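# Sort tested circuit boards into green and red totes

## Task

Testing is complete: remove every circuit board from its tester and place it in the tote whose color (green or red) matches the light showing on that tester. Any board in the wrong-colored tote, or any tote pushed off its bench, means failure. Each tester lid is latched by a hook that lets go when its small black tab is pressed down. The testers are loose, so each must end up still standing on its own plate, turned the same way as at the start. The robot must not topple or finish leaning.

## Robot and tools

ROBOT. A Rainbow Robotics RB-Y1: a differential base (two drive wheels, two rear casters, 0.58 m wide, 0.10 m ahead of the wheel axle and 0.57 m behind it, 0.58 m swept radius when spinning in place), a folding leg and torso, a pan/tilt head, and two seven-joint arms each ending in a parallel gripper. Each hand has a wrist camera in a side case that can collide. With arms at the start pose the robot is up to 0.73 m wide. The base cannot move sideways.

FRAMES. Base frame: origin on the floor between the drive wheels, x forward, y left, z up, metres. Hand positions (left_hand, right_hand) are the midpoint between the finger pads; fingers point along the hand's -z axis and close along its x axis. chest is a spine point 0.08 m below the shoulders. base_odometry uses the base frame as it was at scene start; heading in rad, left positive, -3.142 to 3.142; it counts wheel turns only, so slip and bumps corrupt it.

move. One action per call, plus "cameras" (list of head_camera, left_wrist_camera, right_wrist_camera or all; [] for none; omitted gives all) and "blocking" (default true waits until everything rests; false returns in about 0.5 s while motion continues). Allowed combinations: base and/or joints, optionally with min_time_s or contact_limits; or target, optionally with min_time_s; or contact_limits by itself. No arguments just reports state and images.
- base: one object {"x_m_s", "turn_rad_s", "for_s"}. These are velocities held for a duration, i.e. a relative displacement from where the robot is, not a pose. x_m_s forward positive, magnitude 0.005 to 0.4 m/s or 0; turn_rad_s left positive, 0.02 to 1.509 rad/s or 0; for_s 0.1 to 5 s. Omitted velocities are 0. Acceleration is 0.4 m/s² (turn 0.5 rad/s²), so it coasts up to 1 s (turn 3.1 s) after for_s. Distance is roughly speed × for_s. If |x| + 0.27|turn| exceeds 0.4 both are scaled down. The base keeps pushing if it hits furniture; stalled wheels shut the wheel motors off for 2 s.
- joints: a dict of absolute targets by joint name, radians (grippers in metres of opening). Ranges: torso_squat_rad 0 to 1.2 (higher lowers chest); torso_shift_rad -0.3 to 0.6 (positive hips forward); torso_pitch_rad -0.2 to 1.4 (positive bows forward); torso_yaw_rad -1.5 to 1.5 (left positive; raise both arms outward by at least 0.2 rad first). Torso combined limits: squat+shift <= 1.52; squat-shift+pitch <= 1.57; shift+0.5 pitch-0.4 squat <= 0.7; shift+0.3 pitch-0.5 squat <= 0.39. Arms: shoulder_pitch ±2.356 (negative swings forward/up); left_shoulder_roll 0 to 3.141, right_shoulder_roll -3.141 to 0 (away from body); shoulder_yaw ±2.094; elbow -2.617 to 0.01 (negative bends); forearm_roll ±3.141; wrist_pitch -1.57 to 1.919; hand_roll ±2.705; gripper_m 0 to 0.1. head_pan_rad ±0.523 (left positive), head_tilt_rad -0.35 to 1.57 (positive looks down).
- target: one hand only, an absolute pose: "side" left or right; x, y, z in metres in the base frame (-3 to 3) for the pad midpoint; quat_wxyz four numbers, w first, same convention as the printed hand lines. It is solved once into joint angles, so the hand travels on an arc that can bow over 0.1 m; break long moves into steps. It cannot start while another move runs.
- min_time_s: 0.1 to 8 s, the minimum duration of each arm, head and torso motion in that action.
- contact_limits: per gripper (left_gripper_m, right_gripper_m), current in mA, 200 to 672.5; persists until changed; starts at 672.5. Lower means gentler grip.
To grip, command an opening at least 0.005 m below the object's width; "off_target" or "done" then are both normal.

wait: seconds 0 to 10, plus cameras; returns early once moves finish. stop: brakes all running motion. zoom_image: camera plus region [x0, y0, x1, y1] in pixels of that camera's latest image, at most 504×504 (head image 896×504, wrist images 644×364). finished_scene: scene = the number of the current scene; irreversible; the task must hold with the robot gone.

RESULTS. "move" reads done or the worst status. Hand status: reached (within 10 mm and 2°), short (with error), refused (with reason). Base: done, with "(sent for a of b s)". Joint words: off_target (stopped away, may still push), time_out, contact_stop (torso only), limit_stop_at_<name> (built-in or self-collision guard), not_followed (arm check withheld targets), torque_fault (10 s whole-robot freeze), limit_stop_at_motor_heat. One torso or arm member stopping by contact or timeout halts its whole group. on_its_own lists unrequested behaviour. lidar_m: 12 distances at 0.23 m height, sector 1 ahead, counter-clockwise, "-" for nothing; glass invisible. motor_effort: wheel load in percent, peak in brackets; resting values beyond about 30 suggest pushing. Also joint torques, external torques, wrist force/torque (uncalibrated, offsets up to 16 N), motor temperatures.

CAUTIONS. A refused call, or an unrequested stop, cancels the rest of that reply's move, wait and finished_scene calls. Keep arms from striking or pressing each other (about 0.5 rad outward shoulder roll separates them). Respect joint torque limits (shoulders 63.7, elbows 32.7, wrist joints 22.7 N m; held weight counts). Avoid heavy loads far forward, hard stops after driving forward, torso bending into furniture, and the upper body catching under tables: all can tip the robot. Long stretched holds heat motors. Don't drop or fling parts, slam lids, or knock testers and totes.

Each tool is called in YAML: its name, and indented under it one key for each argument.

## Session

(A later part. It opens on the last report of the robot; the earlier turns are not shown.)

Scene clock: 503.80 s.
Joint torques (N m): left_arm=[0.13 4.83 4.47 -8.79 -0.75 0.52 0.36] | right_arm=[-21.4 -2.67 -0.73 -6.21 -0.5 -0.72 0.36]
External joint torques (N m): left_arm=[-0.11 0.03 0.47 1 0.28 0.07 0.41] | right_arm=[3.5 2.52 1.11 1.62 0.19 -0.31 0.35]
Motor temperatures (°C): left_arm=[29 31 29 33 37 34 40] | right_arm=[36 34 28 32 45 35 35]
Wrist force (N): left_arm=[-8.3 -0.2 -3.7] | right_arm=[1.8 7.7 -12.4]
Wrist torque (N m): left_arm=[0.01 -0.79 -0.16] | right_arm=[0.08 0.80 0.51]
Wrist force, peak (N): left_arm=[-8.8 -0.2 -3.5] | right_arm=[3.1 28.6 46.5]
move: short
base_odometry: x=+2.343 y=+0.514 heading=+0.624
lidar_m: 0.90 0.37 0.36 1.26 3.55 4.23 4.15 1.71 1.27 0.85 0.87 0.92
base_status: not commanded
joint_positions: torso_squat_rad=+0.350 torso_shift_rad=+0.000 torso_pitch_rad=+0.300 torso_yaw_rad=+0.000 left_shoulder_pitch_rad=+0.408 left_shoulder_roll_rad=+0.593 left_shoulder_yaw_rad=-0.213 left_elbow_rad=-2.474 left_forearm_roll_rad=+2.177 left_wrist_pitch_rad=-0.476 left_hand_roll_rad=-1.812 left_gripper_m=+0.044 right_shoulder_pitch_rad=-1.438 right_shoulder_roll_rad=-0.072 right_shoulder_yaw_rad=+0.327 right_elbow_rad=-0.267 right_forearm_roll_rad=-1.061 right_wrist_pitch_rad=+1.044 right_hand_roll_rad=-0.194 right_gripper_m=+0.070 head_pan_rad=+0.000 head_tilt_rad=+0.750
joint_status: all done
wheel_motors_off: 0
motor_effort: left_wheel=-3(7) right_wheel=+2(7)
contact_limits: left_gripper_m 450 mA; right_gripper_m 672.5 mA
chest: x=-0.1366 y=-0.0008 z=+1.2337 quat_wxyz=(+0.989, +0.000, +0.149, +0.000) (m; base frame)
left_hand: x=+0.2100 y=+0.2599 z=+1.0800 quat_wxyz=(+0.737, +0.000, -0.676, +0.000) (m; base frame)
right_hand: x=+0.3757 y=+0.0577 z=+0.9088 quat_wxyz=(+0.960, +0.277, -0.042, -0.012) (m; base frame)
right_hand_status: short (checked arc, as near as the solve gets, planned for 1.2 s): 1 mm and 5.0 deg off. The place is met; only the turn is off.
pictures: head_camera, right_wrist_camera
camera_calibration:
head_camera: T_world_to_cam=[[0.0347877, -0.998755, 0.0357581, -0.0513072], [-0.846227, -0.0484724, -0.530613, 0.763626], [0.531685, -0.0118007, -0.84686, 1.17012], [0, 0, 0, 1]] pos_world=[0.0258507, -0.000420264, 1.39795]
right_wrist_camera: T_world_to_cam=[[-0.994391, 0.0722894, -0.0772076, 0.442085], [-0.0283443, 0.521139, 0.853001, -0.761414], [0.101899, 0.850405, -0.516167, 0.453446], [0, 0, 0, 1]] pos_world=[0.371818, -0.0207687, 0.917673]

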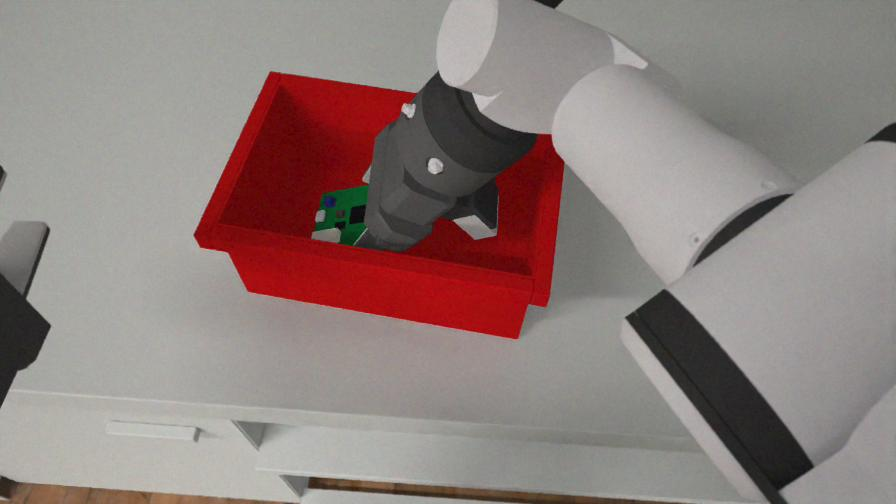

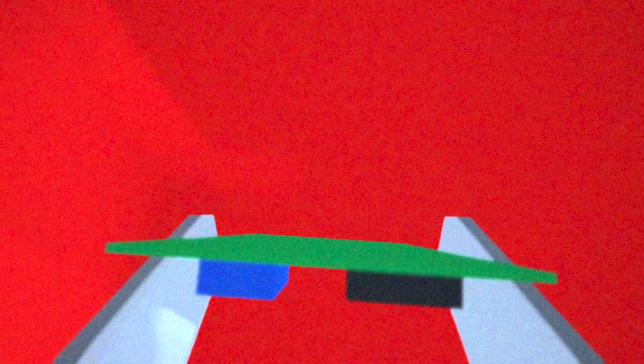

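move:
  joints: {"right_gripper_m":0.084}
  cameras: ["head_camera","right_wrist_camera"]

Scene clock: 511.53 s.
Joint torques (N m): left_arm=[0.47 4.94 4.59 -8.93 -0.81 0.44 0.47] | right_arm=[-21.37 -2.72 -0.73 -6.36 -0.56 -0.75 0.37]
External joint torques (N m): left_arm=[0.22 0.14 0.59 0.85 0.21 -0.02 0.53] | right_arm=[3.53 2.48 1.11 1.47 0.13 -0.35 0.37]
Motor temperatures (°C): left_arm=[29 31 29 33 37 34 40] | right_arm=[36 34 28 32 45 35 35]
Wrist force (N): left_arm=[-8.3 -0.1 -3.9] | right_arm=[1.7 8.1 -11.6]
Wrist torque (N m): left_arm=[-0.01 -0.79 -0.16] | right_arm=[0.04 0.80 0.52]
Wrist force, peak (N): left_arm=[-8.6 0.2 -4.0] | right_arm=[1.6 7.9 -12.8]
move: done
base_odometry: x=+2.343 y=+0.514 heading=+0.624
lidar_m: 0.90 0.37 0.36 1.26 3.56 4.23 4.16 1.71 1.27 0.86 0.87 0.93
base_status: not commanded
joint_positions: torso_squat_rad=+0.350 torso_shift_rad=+0.000 torso_pitch_rad=+0.300 torso_yaw_rad=+0.000 left_shoulder_pitch_rad=+0.408 left_shoulder_roll_rad=+0.593 left_shoulder_yaw_rad=-0.213 left_elbow_rad=-2.474 left_forearm_roll_rad=+2.177 left_wrist_pitch_rad=-0.476 left_hand_roll_rad=-1.812 left_gripper_m=+0.044 right_shoulder_pitch_rad=-1.438 right_shoulder_roll_rad=-0.072 right_shoulder_yaw_rad=+0.327 right_elbow_rad=-0.267 right_forearm_roll_rad=-1.061 right_wrist_pitch_rad=+1.044 right_hand_roll_rad=-0.194 right_gripper_m=+0.084 head_pan_rad=+0.000 head_tilt_rad=+0.750
joint_status: all done
wheel_motors_off: 0
motor_effort: left_wheel=-5(5) right_wheel=+2(3)
contact_limits: left_gripper_m 450 mA; right_gripper_m 672.5 mA
chest: x=-0.1366 y=-0.0008 z=+1.2337 quat_wxyz=(+0.989, +0.000, +0.149, +0.000) (m; base frame)
left_hand: x=+0.2100 y=+0.2599 z=+1.0800 quat_wxyz=(+0.737, +0.000, -0.676, +0.000) (m; base frame)
right_hand: x=+0.3757 y=+0.0577 z=+0.9088 quat_wxyz=(+0.960, +0.277, -0.042, -0.012) (m; base frame)
pictures: head_camera, right_wrist_camera
camera_calibration:
head_camera: T_world_to_cam=[[0.0347873, -0.998755, 0.0357585, -0.0513074], [-0.846226, -0.0484723, -0.530615, 0.763627], [0.531688, -0.0118011, -0.846858, 1.17012], [0, 0, 0, 1]] pos_world=[0.0258468, -0.000420108, 1.39795]
right_wrist_camera: T_world_to_cam=[[-0.994391, 0.0722845, -0.0772125, 0.442087], [-0.028351, 0.521139, 0.853001, -0.761414], [0.101897, 0.850405, -0.516166, 0.453446], [0, 0, 0, 1]] pos_world=[0.371815, -0.0207669, 0.917675]

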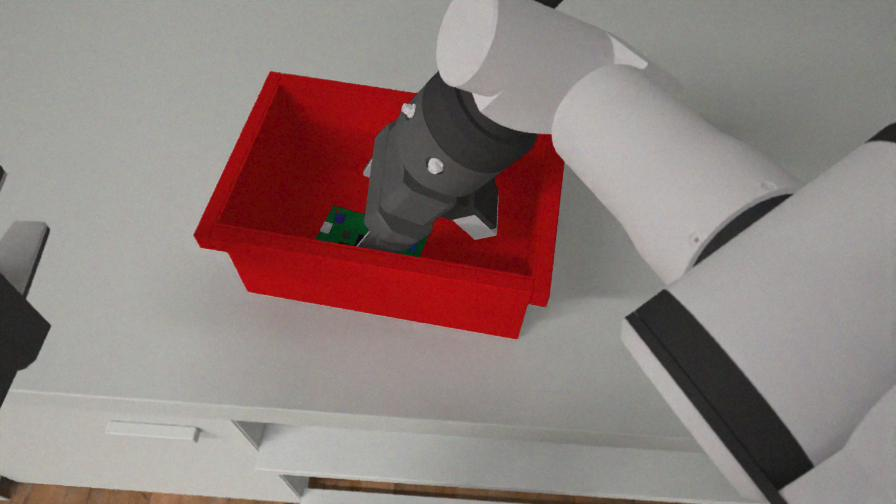

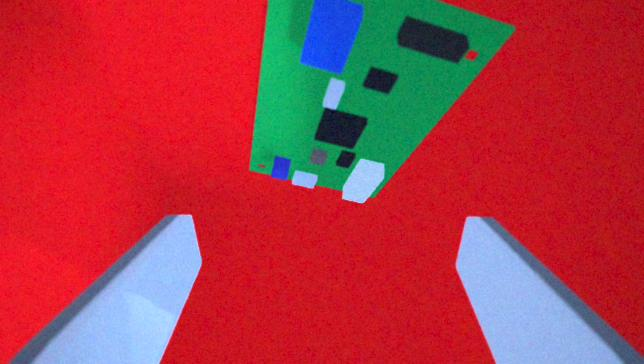

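move:
  target: {"side":"right","x":0.378,"y":0.055,"z":0.955,"quat_wxyz":[0.9613,0.2756,0,0]}
  min_time_s: 1.2
  cameras: []

move:
  target: {"side":"right","x":0.365,"y":0.02,"z":1.07,"quat_wxyz":[0.9613,0.2756,0,0]}
  min_time_s: 1.5
  cameras: []

move:
  target: {"side":"right","x":0.29,"y":-0.1,"z":1.13,"quat_wxyz":[0.9613,0.2756,0,0]}
  min_time_s: 2
  cameras: ["head_camera"]

move:
  base: {"x_m_s":-0.35,"for_s":2.3}
  cameras: []

Scene clock: 523.47 s.
Joint torques (N m): left_arm=[0.39 5 4.63 -8.78 -0.81 0.49 0.37] | right_arm=[-24.72 -6.86 -3.24 -6.3 -1.28 -0.19 -0.36]
External joint torques (N m): left_arm=[0.14 0.2 0.62 1 0.22 0.03 0.43] | right_arm=[1.06 -0.49 -1.23 1.53 -0.51 0.13 -0.36]
Motor temperatures (°C): left_arm=[29 31 29 33 37 34 40] | right_arm=[36 34 28 32 45 35 35]
Wrist force (N): left_arm=[-8.1 -0.2 -3.7] | right_arm=[1.9 8.1 -12.2]
Wrist torque (N m): left_arm=[0.01 -0.75 -0.15] | right_arm=[0.05 0.78 0.52]
Wrist force, peak (N): left_arm=[-8.6 -0.1 -4.0] | right_arm=[2.0 8.0 -12.3]
move: done
base_odometry: x=+2.343 y=+0.514 heading=+0.624
lidar_m: 0.90 0.37 0.37 1.26 3.55 4.23 4.15 1.71 1.27 0.87 0.88 0.92
base_status: not commanded
joint_positions: torso_squat_rad=+0.350 torso_shift_rad=+0.000 torso_pitch_rad=+0.300 torso_yaw_rad=+0.000 left_shoulder_pitch_rad=+0.408 left_shoulder_roll_rad=+0.593 left_shoulder_yaw_rad=-0.213 left_elbow_rad=-2.474 left_forearm_roll_rad=+2.177 left_wrist_pitch_rad=-0.476 left_hand_roll_rad=-1.812 left_gripper_m=+0.044 right_shoulder_pitch_rad=-1.530 right_shoulder_roll_rad=-0.109 right_shoulder_yaw_rad=+0.315 right_elbow_rad=-0.267 right_forearm_roll_rad=-1.084 right_wrist_pitch_rad=+1.203 right_hand_roll_rad=-0.228 right_gripper_m=+0.084 head_pan_rad=+0.000 head_tilt_rad=+0.750
joint_status: all done
wheel_motors_off: 0
motor_effort: left_wheel=-5(6) right_wheel=+1(4)
contact_limits: left_gripper_m 450 mA; right_gripper_m 672.5 mA
chest: x=-0.1366 y=-0.0008 z=+1.2337 quat_wxyz=(+0.989, +0.000, +0.149, +0.000) (m; base frame)
left_hand: x=+0.2100 y=+0.2599 z=+1.0800 quat_wxyz=(+0.737, +0.000, -0.676, +0.000) (m; base frame)
right_hand: x=+0.3777 y=+0.0551 z=+0.9551 quat_wxyz=(+0.961, +0.276, -0.007, -0.001) (m; base frame)
right_hand_status: reached (checked arc, planned for 1.2 s): 0 mm and 0.8 deg off.
pictures: none
No camera images: "cameras" was empty.

Scene clock: 525.47 s.
Joint torques (N m): left_arm=[0.19 4.95 4.43 -8.72 -0.7 0.47 0.37] | right_arm=[-22.24 -6.32 -6.18 -7.18 -1.1 -0.79 -0.09]
External joint torques (N m): left_arm=[-0.06 0.15 0.43 1.07 0.33 0.01 0.42] | right_arm=[3 0.33 -0.82 0.58 -0.42 -0.13 -0.09]
Motor temperatures (°C): left_arm=[29 31 29 33 37 34 40] | right_arm=[36 34 28 32 45 35 35]
Wrist force (N): left_arm=[-8.2 -0.1 -3.8] | right_arm=[2.2 7.8 -12.2]
Wrist torque (N m): left_arm=[-0.01 -0.79 -0.15] | right_arm=[0.09 0.83 0.51]
Wrist force, peak (N): left_arm=[-8.5 0.0 -3.9] | right_arm=[2.4 8.8 -12.1]
move: done
base_odometry: x=+2.343 y=+0.514 heading=+0.624
lidar_m: 0.90 0.37 0.37 1.26 3.56 4.24 4.15 1.71 1.27 0.86 0.87 0.93
base_status: not commanded
joint_positions: torso_squat_rad=+0.350 torso_shift_rad=+0.000 torso_pitch_rad=+0.300 torso_yaw_rad=+0.000 left_shoulder_pitch_rad=+0.408 left_shoulder_roll_rad=+0.593 left_shoulder_yaw_rad=-0.213 left_elbow_rad=-2.474 left_forearm_roll_rad=+2.177 left_wrist_pitch_rad=-0.476 left_hand_roll_rad=-1.812 left_gripper_m=+0.044 right_shoulder_pitch_rad=-1.377 right_shoulder_roll_rad=-0.324 right_shoulder_yaw_rad=+0.292 right_elbow_rad=-1.015 right_forearm_roll_rad=-1.087 right_wrist_pitch_rad=+1.612 right_hand_roll_rad=-0.630 right_gripper_m=+0.084 head_pan_rad=+0.000 head_tilt_rad=+0.750
joint_status: all done
wheel_motors_off: 0
motor_effort: left_wheel=-4(6) right_wheel=+1(4)
contact_limits: left_gripper_m 450 mA; right_gripper_m 672.5 mA
chest: x=-0.1366 y=-0.0007 z=+1.2337 quat_wxyz=(+0.989, +0.000, +0.149, +0.000) (m; base frame)
left_hand: x=+0.2100 y=+0.2599 z=+1.0800 quat_wxyz=(+0.737, +0.000, -0.676, +0.000) (m; base frame)
right_hand: x=+0.3647 y=+0.0202 z=+1.0706 quat_wxyz=(+0.961, +0.276, +0.002, +0.001) (m; base frame)
right_hand_status: reached (checked arc, planned for 1.5 s): 1 mm and 0.3 deg off.
pictures: none
No camera images: "cameras" was empty.

Scene clock: 527.80 s.
Joint torques (N m): left_arm=[0.21 5.18 4.63 -8.77 -0.77 0.34 0.4] | right_arm=[-17.61 -9.39 -7.71 -4.98 -0.88 -0.8 -0.22]
External joint torques (N m): left_arm=[-0.03 0.38 0.62 1.01 0.25 -0.12 0.45] | right_arm=[2.96 -0.23 -0.53 0.39 -0.36 0.05 -0.22]
Motor temperatures (°C): left_arm=[29 31 29 33 37 34 40] | right_arm=[36 34 28 32 45 35 35]
Wrist force (N): left_arm=[-8.0 0.1 -3.9] | right_arm=[1.9 7.8 -12.3]
Wrist torque (N m): left_arm=[-0.04 -0.75 -0.15] | right_arm=[0.12 0.79 0.54]
Wrist force, peak (N): left_arm=[-8.6 0.0 -4.0] | right_arm=[2.7 7.8 -12.5]
move: done
base_odometry: x=+2.343 y=+0.514 heading=+0.624
lidar_m: 0.90 0.36 0.38 1.26 3.56 4.23 4.15 1.70 1.27 0.86 0.88 0.92
base_status: not commanded
joint_positions: torso_squat_rad=+0.350 torso_shift_rad=+0.000 torso_pitch_rad=+0.300 torso_yaw_rad=+0.000 left_shoulder_pitch_rad=+0.408 left_shoulder_roll_rad=+0.593 left_shoulder_yaw_rad=-0.213 left_elbow_rad=-2.474 left_forearm_roll_rad=+2.177 left_wrist_pitch_rad=-0.476 left_hand_roll_rad=-1.812 left_gripper_m=+0.044 right_shoulder_pitch_rad=-1.096 right_shoulder_roll_rad=-0.656 right_shoulder_yaw_rad=+0.140 right_elbow_rad=-1.668 right_forearm_roll_rad=-1.356 right_wrist_pitch_rad=+1.873 right_hand_roll_rad=-0.862 right_gripper_m=+0.084 head_pan_rad=+0.000 head_tilt_rad=+0.750
joint_status: all done
wheel_motors_off: 0
motor_effort: left_wheel=-4(6) right_wheel=+1(4)
contact_limits: left_gripper_m 450 mA; right_gripper_m 672.5 mA
chest: x=-0.1366 y=-0.0007 z=+1.2337 quat_wxyz=(+0.989, +0.000, +0.149, +0.000) (m; base frame)
left_hand: x=+0.2100 y=+0.2599 z=+1.0800 quat_wxyz=(+0.737, +0.000, -0.676, +0.000) (m; base frame)
right_hand: x=+0.2901 y=-0.0998 z=+1.1301 quat_wxyz=(+0.961, +0.275, +0.000, +0.001) (m; base frame)
right_hand_status: reached (checked arc, planned for 2.0 s): 0 mm and 0.1 deg off.
pictures: head_camera
camera_calibration:
head_camera: T_world_to_cam=[[0.0348226, -0.998752, 0.0358077, -0.0513281], [-0.846225, -0.0485283, -0.530612, 0.763625], [0.531687, -0.0118241, -0.846858, 1.17012], [0, 0, 0, 1]] pos_world=[0.0258474, -0.000371058, 1.39795]

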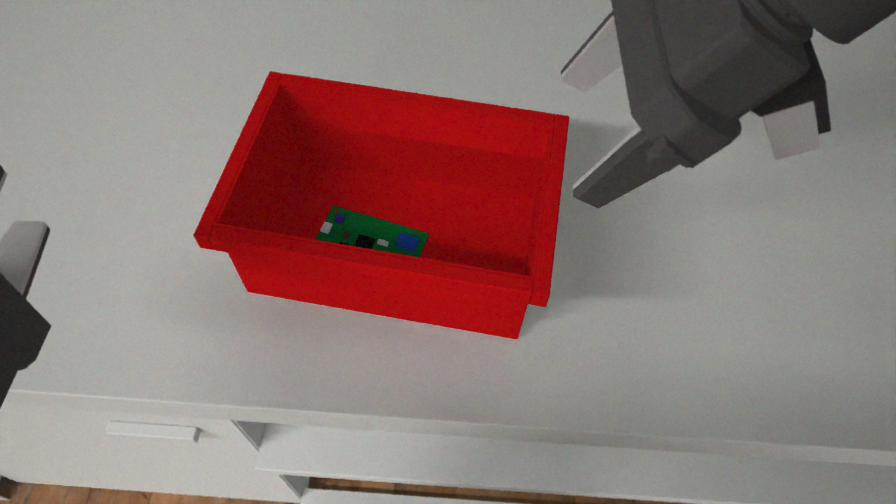

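Scene clock: 531.53 s.
Joint torques (N m): left_arm=[0.2 4.92 4.56 -8.78 -0.78 0.41 0.38] | right_arm=[-18.13 -8.95 -7.58 -4.8 -0.88 -0.71 -0.28]
External joint torques (N m): left_arm=[-0.05 0.12 0.56 1 0.25 -0.05 0.44] | right_arm=[2.44 0.2 -0.4 0.57 -0.36 0.14 -0.28]
Motor temperatures (°C): left_arm=[29 31 29 33 37 34 40] | right_arm=[36 34 28 32 45 35 35]
Wrist force (N): left_arm=[-8.2 0.0 -4.1] | right_arm=[2.2 7.9 -12.2]
Wrist torque (N m): left_arm=[-0.01 -0.77 -0.16] | right_arm=[0.08 0.82 0.52]
Wrist force, peak (N): left_arm=[-8.6 0.1 -4.1] | right_arm=[2.4 8.0 -12.4]
move: done
base_odometry: x=+1.690 y=+0.043 heading=+0.624
lidar_m: 1.09 1.10 1.63 3.39 3.57 3.41 3.34 1.69 1.25 1.21 1.26 1.30
base_status: done (sent for 2.3 of 2.3 s)
joint_positions: torso_squat_rad=+0.350 torso_shift_rad=+0.000 torso_pitch_rad=+0.300 torso_yaw_rad=+0.000 left_shoulder_pitch_rad=+0.408 left_shoulder_roll_rad=+0.593 left_shoulder_yaw_rad=-0.213 left_elbow_rad=-2.474 left_forearm_roll_rad=+2.177 left_wrist_pitch_rad=-0.476 left_hand_roll_rad=-1.812 left_gripper_m=+0.044 right_shoulder_pitch_rad=-1.096 right_shoulder_roll_rad=-0.656 right_shoulder_yaw_rad=+0.140 right_elbow_rad=-1.668 right_forearm_roll_rad=-1.356 right_wrist_pitch_rad=+1.873 right_hand_roll_rad=-0.862 right_gripper_m=+0.084 head_pan_rad=+0.000 head_tilt_rad=+0.750
joint_status: not commanded
wheel_motors_off: 0
motor_effort: left_wheel=-3(22) right_wheel=+5(21)
contact_limits: left_gripper_m 450 mA; right_gripper_m 672.5 mA
chest: x=-0.1366 y=-0.0007 z=+1.2337 quat_wxyz=(+0.989, +0.000, +0.149, +0.000) (m; base frame)
left_hand: x=+0.2100 y=+0.2599 z=+1.0799 quat_wxyz=(+0.737, +0.000, -0.676, +0.000) (m; base frame)
right_hand: x=+0.2901 y=-0.0998 z=+1.1301 quat_wxyz=(+0.961, +0.275, +0.000, +0.001) (m; base frame)
pictures: none
No camera images: "cameras" was empty.

move:
  base: {"turn_rad_s":0.7,"for_s":4.25}
  joints: {"head_tilt_rad":0.45,"left_gripper_m":0.0}
  cameras: ["head_camera"]

move:
  base: {"x_m_s":0.38,"for_s":4.9}
  cameras: []

move:
  base: {"x_m_s":0.3,"for_s":1.93}
  cameras: []

move:
  base: {"turn_rad_s":0.2,"for_s":0.97}
  cameras: ["head_camera"]

Scene clock: 546.30 s.
Joint torques (N m): left_arm=[0.21 4.96 4.47 -8.73 -0.76 0.51 0.44] | right_arm=[-18.25 -9.24 -7.52 -4.8 -0.91 -0.77 -0.17]
External joint torques (N m): left_arm=[-0.04 0.16 0.47 1.06 0.27 0.05 0.49] | right_arm=[2.32 -0.09 -0.34 0.57 -0.39 0.07 -0.17]
Motor temperatures (°C): left_arm=[29 31 29 33 37 34 40] | right_arm=[35 34 28 32 45 35 35]
Wrist force (N): left_arm=[-8.2 0.0 -3.9] | right_arm=[2.3 7.8 -12.2]
Wrist torque (N m): left_arm=[-0.02 -0.78 -0.16] | right_arm=[0.09 0.84 0.52]
Wrist force, peak (N): left_arm=[-8.6 0.0 -4.1] | right_arm=[2.2 8.0 -12.5]
move: done
base_odometry: x=+1.690 y=+0.043 heading=-2.673
lidar_m: 3.34 2.02 1.32 1.20 1.21 1.29 1.71 1.10 1.34 2.62 3.46 3.56
base_status: done (sent for 4.27 of 4.27 s)
joint_positions: torso_squat_rad=+0.350 torso_shift_rad=+0.000 torso_pitch_rad=+0.300 torso_yaw_rad=+0.000 left_shoulder_pitch_rad=+0.408 left_shoulder_roll_rad=+0.593 left_shoulder_yaw_rad=-0.213 left_elbow_rad=-2.474 left_forearm_roll_rad=+2.177 left_wrist_pitch_rad=-0.476 left_hand_roll_rad=-1.812 left_gripper_m=+0.000 right_shoulder_pitch_rad=-1.096 right_shoulder_roll_rad=-0.656 right_shoulder_yaw_rad=+0.140 right_elbow_rad=-1.668 right_forearm_roll_rad=-1.356 right_wrist_pitch_rad=+1.873 right_hand_roll_rad=-0.862 right_gripper_m=+0.084 head_pan_rad=+0.000 head_tilt_rad=+0.450
joint_status: all done
wheel_motors_off: 0
motor_effort: left_wheel=+2(25) right_wheel=+2(25)
contact_limits: left_gripper_m 450 mA; right_gripper_m 672.5 mA
chest: x=-0.1366 y=-0.0007 z=+1.2337 quat_wxyz=(+0.989, +0.000, +0.149, +0.000) (m; base frame)
left_hand: x=+0.2100 y=+0.2599 z=+1.0799 quat_wxyz=(+0.737, +0.000, -0.676, +0.000) (m; base frame)
right_hand: x=+0.2901 y=-0.0998 z=+1.1301 quat_wxyz=(+0.961, +0.275, +0.000, +0.001) (m; base frame)
pictures: head_camera
camera_calibration:
head_camera: T_world_to_cam=[[0.0224176, -0.998758, 0.0444888, -0.0643439], [-0.651677, -0.0483451, -0.756954, 1.09565], [0.758165, -0.0120233, -0.651952, 0.906484], [0, 0, 0, 1]] pos_world=[0.0281866, -0.000395866, 1.4232]

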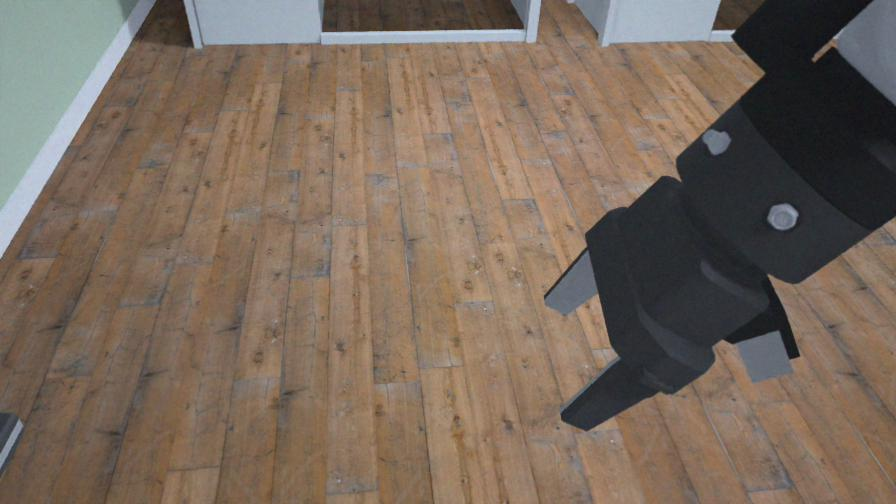

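Scene clock: 552.50 s.
Joint torques (N m): left_arm=[0.21 5.07 4.46 -8.77 -0.83 0.47 0.39] | right_arm=[-18.39 -9.07 -7.57 -4.56 -0.88 -0.76 -0.17]
External joint torques (N m): left_arm=[-0.04 0.28 0.46 1.02 0.19 0.02 0.44] | right_arm=[2.18 0.08 -0.39 0.8 -0.37 0.09 -0.18]
Motor temperatures (°C): left_arm=[29 31 29 33 37 34 40] | right_arm=[35 34 28 32 45 35 35]
Wrist force (N): left_arm=[-8.1 0.2 -3.8] | right_arm=[2.3 7.6 -12.1]
Wrist torque (N m): left_arm=[-0.03 -0.77 -0.16] | right_arm=[0.11 0.85 0.51]
Wrist force, peak (N): left_arm=[-8.6 0.0 -4.3] | right_arm=[2.6 7.6 -12.6]
move: done
base_odometry: x=+0.029 y=-0.797 heading=-2.673
lidar_m: 1.57 1.56 1.60 1.47 1.47 1.85 2.91 2.94 3.46 3.17 3.10 1.59
base_status: done (sent for 4.9 of 4.9 s)
joint_positions: torso_squat_rad=+0.350 torso_shift_rad=+0.000 torso_pitch_rad=+0.300 torso_yaw_rad=+0.000 left_shoulder_pitch_rad=+0.408 left_shoulder_roll_rad=+0.593 left_shoulder_yaw_rad=-0.213 left_elbow_rad=-2.474 left_forearm_roll_rad=+2.177 left_wrist_pitch_rad=-0.476 left_hand_roll_rad=-1.812 left_gripper_m=+0.000 right_shoulder_pitch_rad=-1.096 right_shoulder_roll_rad=-0.656 right_shoulder_yaw_rad=+0.140 right_elbow_rad=-1.668 right_forearm_roll_rad=-1.356 right_wrist_pitch_rad=+1.873 right_hand_roll_rad=-0.862 right_gripper_m=+0.084 head_pan_rad=+0.000 head_tilt_rad=+0.450
joint_status: not commanded
wheel_motors_off: 0
motor_effort: left_wheel=-1(28) right_wheel=-4(29)
contact_limits: left_gripper_m 450 mA; right_gripper_m 672.5 mA
chest: x=-0.1366 y=-0.0007 z=+1.2337 quat_wxyz=(+0.989, +0.000, +0.149, +0.000) (m; base frame)
left_hand: x=+0.2100 y=+0.2599 z=+1.0799 quat_wxyz=(+0.737, +0.000, -0.676, +0.000) (m; base frame)
right_hand: x=+0.2901 y=-0.0998 z=+1.1300 quat_wxyz=(+0.961, +0.275, +0.001, +0.001) (m; base frame)
pictures: none
No camera images: "cameras" was empty.

Scene clock: 555.63 s.
Joint torques (N m): left_arm=[0.08 5 4.55 -8.73 -0.8 0.43 0.41] | right_arm=[-18.28 -9.18 -7.42 -4.61 -0.88 -0.81 -0.17]
External joint torques (N m): left_arm=[-0.16 0.2 0.55 1.05 0.23 -0.02 0.46] | right_arm=[2.29 -0.02 -0.24 0.76 -0.37 0.04 -0.17]
Motor temperatures (°C): left_arm=[29 31 29 33 37 34 40] | right_arm=[35 34 28 32 45 35 35]
Wrist force (N): left_arm=[-8.1 0.2 -3.8] | right_arm=[2.2 7.6 -12.0]
Wrist torque (N m): left_arm=[-0.04 -0.76 -0.16] | right_arm=[0.11 0.81 0.52]
Wrist force, peak (N): left_arm=[-8.5 -0.2 -4.4] | right_arm=[2.5 7.6 -12.7]
move: done
base_odometry: x=-0.489 y=-1.059 heading=-2.673
lidar_m: 1.43 1.08 1.14 1.54 1.56 1.95 3.48 3.49 3.37 3.09 1.43 1.03
base_status: done (sent for 1.93 of 1.93 s)
joint_positions: torso_squat_rad=+0.350 torso_shift_rad=+0.000 torso_pitch_rad=+0.300 torso_yaw_rad=+0.000 left_shoulder_pitch_rad=+0.408 left_shoulder_roll_rad=+0.593 left_shoulder_yaw_rad=-0.213 left_elbow_rad=-2.474 left_forearm_roll_rad=+2.177 left_wrist_pitch_rad=-0.476 left_hand_roll_rad=-1.812 left_gripper_m=+0.000 right_shoulder_pitch_rad=-1.096 right_shoulder_roll_rad=-0.656 right_shoulder_yaw_rad=+0.140 right_elbow_rad=-1.668 right_forearm_roll_rad=-1.356 right_wrist_pitch_rad=+1.873 right_hand_roll_rad=-0.862 right_gripper_m=+0.084 head_pan_rad=+0.000 head_tilt_rad=+0.450
joint_status: not commanded
wheel_motors_off: 0
motor_effort: left_wheel=+0(25) right_wheel=-3(19)
contact_limits: left_gripper_m 450 mA; right_gripper_m 672.5 mA
chest: x=-0.1366 y=-0.0007 z=+1.2337 quat_wxyz=(+0.989, +0.000, +0.149, +0.000) (m; base frame)
left_hand: x=+0.2100 y=+0.2599 z=+1.0799 quat_wxyz=(+0.737, +0.000, -0.676, +0.000) (m; base frame)
right_hand: x=+0.2901 y=-0.0998 z=+1.1300 quat_wxyz=(+0.961, +0.275, +0.001, +0.001) (m; base frame)
pictures: none
No camera images: "cameras" was empty.

Scene clock: 557.30 s.
Joint torques (N m): left_arm=[-0.02 4.97 4.44 -8.75 -0.81 0.5 0.34] | right_arm=[-18.59 -9.09 -7.69 -4.66 -0.83 -0.78 -0.11]
External joint torques (N m): left_arm=[-0.27 0.17 0.44 1.03 0.22 0.04 0.4] | right_arm=[1.98 0.06 -0.51 0.71 -0.32 0.06 -0.12]
Motor temperatures (°C): left_arm=[29 31 29 33 37 34 40] | right_arm=[35 34 28 32 45 35 35]
Wrist force (N): left_arm=[-8.2 0.2 -4.0] | right_arm=[2.0 7.5 -12.2]
Wrist torque (N m): left_arm=[-0.03 -0.75 -0.16] | right_arm=[0.14 0.81 0.52]
Wrist force, peak (N): left_arm=[-8.6 0.1 -3.9] | right_arm=[2.2 8.0 -12.6]
move: done
base_odometry: x=-0.489 y=-1.059 heading=-2.480
lidar_m: 1.56 1.08 1.36 1.55 1.63 2.31 3.48 4.03 3.16 2.84 1.23 1.02
base_status: done (sent for 0.97 of 0.97 s)
joint_positions: torso_squat_rad=+0.350 torso_shift_rad=+0.000 torso_pitch_rad=+0.300 torso_yaw_rad=+0.000 left_shoulder_pitch_rad=+0.408 left_shoulder_roll_rad=+0.593 left_shoulder_yaw_rad=-0.213 left_elbow_rad=-2.474 left_forearm_roll_rad=+2.177 left_wrist_pitch_rad=-0.476 left_hand_roll_rad=-1.812 left_gripper_m=+0.000 right_shoulder_pitch_rad=-1.096 right_shoulder_roll_rad=-0.656 right_shoulder_yaw_rad=+0.140 right_elbow_rad=-1.668 right_forearm_roll_rad=-1.356 right_wrist_pitch_rad=+1.873 right_hand_roll_rad=-0.862 right_gripper_m=+0.084 head_pan_rad=+0.000 head_tilt_rad=+0.450
joint_status: not commanded
wheel_motors_off: 0
motor_effort: left_wheel=-4(28) right_wheel=-2(24)
contact_limits: left_gripper_m 450 mA; right_gripper_m 672.5 mA
chest: x=-0.1366 y=-0.0007 z=+1.2337 quat_wxyz=(+0.989, +0.000, +0.149, +0.000) (m; base frame)
left_hand: x=+0.2100 y=+0.2599 z=+1.0799 quat_wxyz=(+0.737, +0.000, -0.676, +0.000) (m; base frame)
right_hand: x=+0.2901 y=-0.0998 z=+1.1300 quat_wxyz=(+0.961, +0.275, +0.000, +0.001) (m; base frame)
pictures: head_camera
camera_calibration:
head_camera: T_world_to_cam=[[0.0224217, -0.998759, 0.0444816, -0.0643396], [-0.651732, -0.0483415, -0.756907, 1.0956], [0.758118, -0.012019, -0.652007, 0.906516], [0, 0, 0, 1]] pos_world=[0.0282347, -0.000401453, 1.42318]

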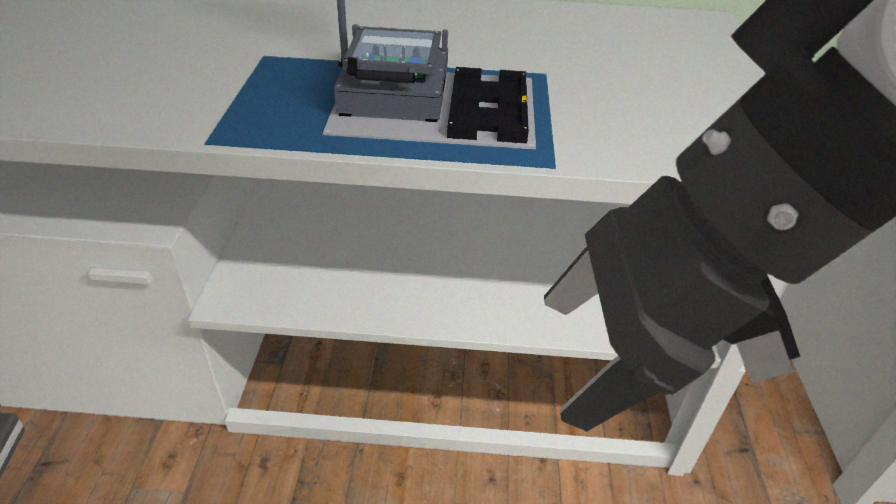

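move:
  base: {"turn_rad_s":-0.2,"for_s":0.17}
  cameras: ["head_camera"]

zoom_image:
  camera: "head_camera"
  region: [300, 0, 580, 180]

move:
  base: {"x_m_s":0.25,"for_s":2.0}
  joints: {"head_tilt_rad":0.75}
  cameras: ["head_camera"]

Scene clock: 570.23 s.
Joint torques (N m): left_arm=[0.14 5.24 4.6 -8.65 -0.78 0.43 0.36] | right_arm=[-18.33 -9.01 -7.58 -4.66 -0.81 -0.9 -0.17]
External joint torques (N m): left_arm=[-0.1 0.44 0.6 1.13 0.25 -0.02 0.41] | right_arm=[2.24 0.14 -0.4 0.71 -0.3 -0.05 -0.17]
Motor temperatures (°C): left_arm=[29 31 29 33 37 34 40] | right_arm=[35 34 28 32 45 35 35]
Wrist force (N): left_arm=[-8.1 0.0 -3.7] | right_arm=[2.2 7.9 -12.2]
Wrist torque (N m): left_arm=[-0.02 -0.78 -0.17] | right_arm=[0.09 0.84 0.50]
Wrist force, peak (N): left_arm=[-8.6 -0.1 -3.9] | right_arm=[2.0 8.0 -12.7]
move: done
base_odometry: x=-0.489 y=-1.059 heading=-2.494
lidar_m: 1.56 1.07 1.35 1.54 1.61 2.28 3.48 4.03 3.18 3.09 1.24 1.02
base_status: done (sent for 0.17 of 0.17 s)
joint_positions: torso_squat_rad=+0.350 torso_shift_rad=+0.000 torso_pitch_rad=+0.300 torso_yaw_rad=+0.000 left_shoulder_pitch_rad=+0.408 left_shoulder_roll_rad=+0.593 left_shoulder_yaw_rad=-0.213 left_elbow_rad=-2.474 left_forearm_roll_rad=+2.177 left_wrist_pitch_rad=-0.476 left_hand_roll_rad=-1.812 left_gripper_m=+0.000 right_shoulder_pitch_rad=-1.096 right_shoulder_roll_rad=-0.656 right_shoulder_yaw_rad=+0.140 right_elbow_rad=-1.668 right_forearm_roll_rad=-1.356 right_wrist_pitch_rad=+1.873 right_hand_roll_rad=-0.862 right_gripper_m=+0.084 head_pan_rad=+0.000 head_tilt_rad=+0.450
joint_status: not commanded
wheel_motors_off: 0
motor_effort: left_wheel=-1(11) right_wheel=+1(16)
contact_limits: left_gripper_m 450 mA; right_gripper_m 672.5 mA
chest: x=-0.1366 y=-0.0007 z=+1.2337 quat_wxyz=(+0.989, +0.000, +0.149, +0.000) (m; base frame)
left_hand: x=+0.2100 y=+0.2599 z=+1.0799 quat_wxyz=(+0.737, +0.000, -0.676, +0.000) (m; base frame)
right_hand: x=+0.2901 y=-0.0998 z=+1.1300 quat_wxyz=(+0.961, +0.275, +0.000, +0.001) (m; base frame)
pictures: head_camera
camera_calibration:
head_camera: T_world_to_cam=[[0.0224213, -0.998758, 0.044485, -0.0643429], [-0.651732, -0.0483437, -0.756907, 1.0956], [0.758118, -0.0120215, -0.652007, 0.906516], [0, 0, 0, 1]] pos_world=[0.0282345, -0.000399961, 1.42318]

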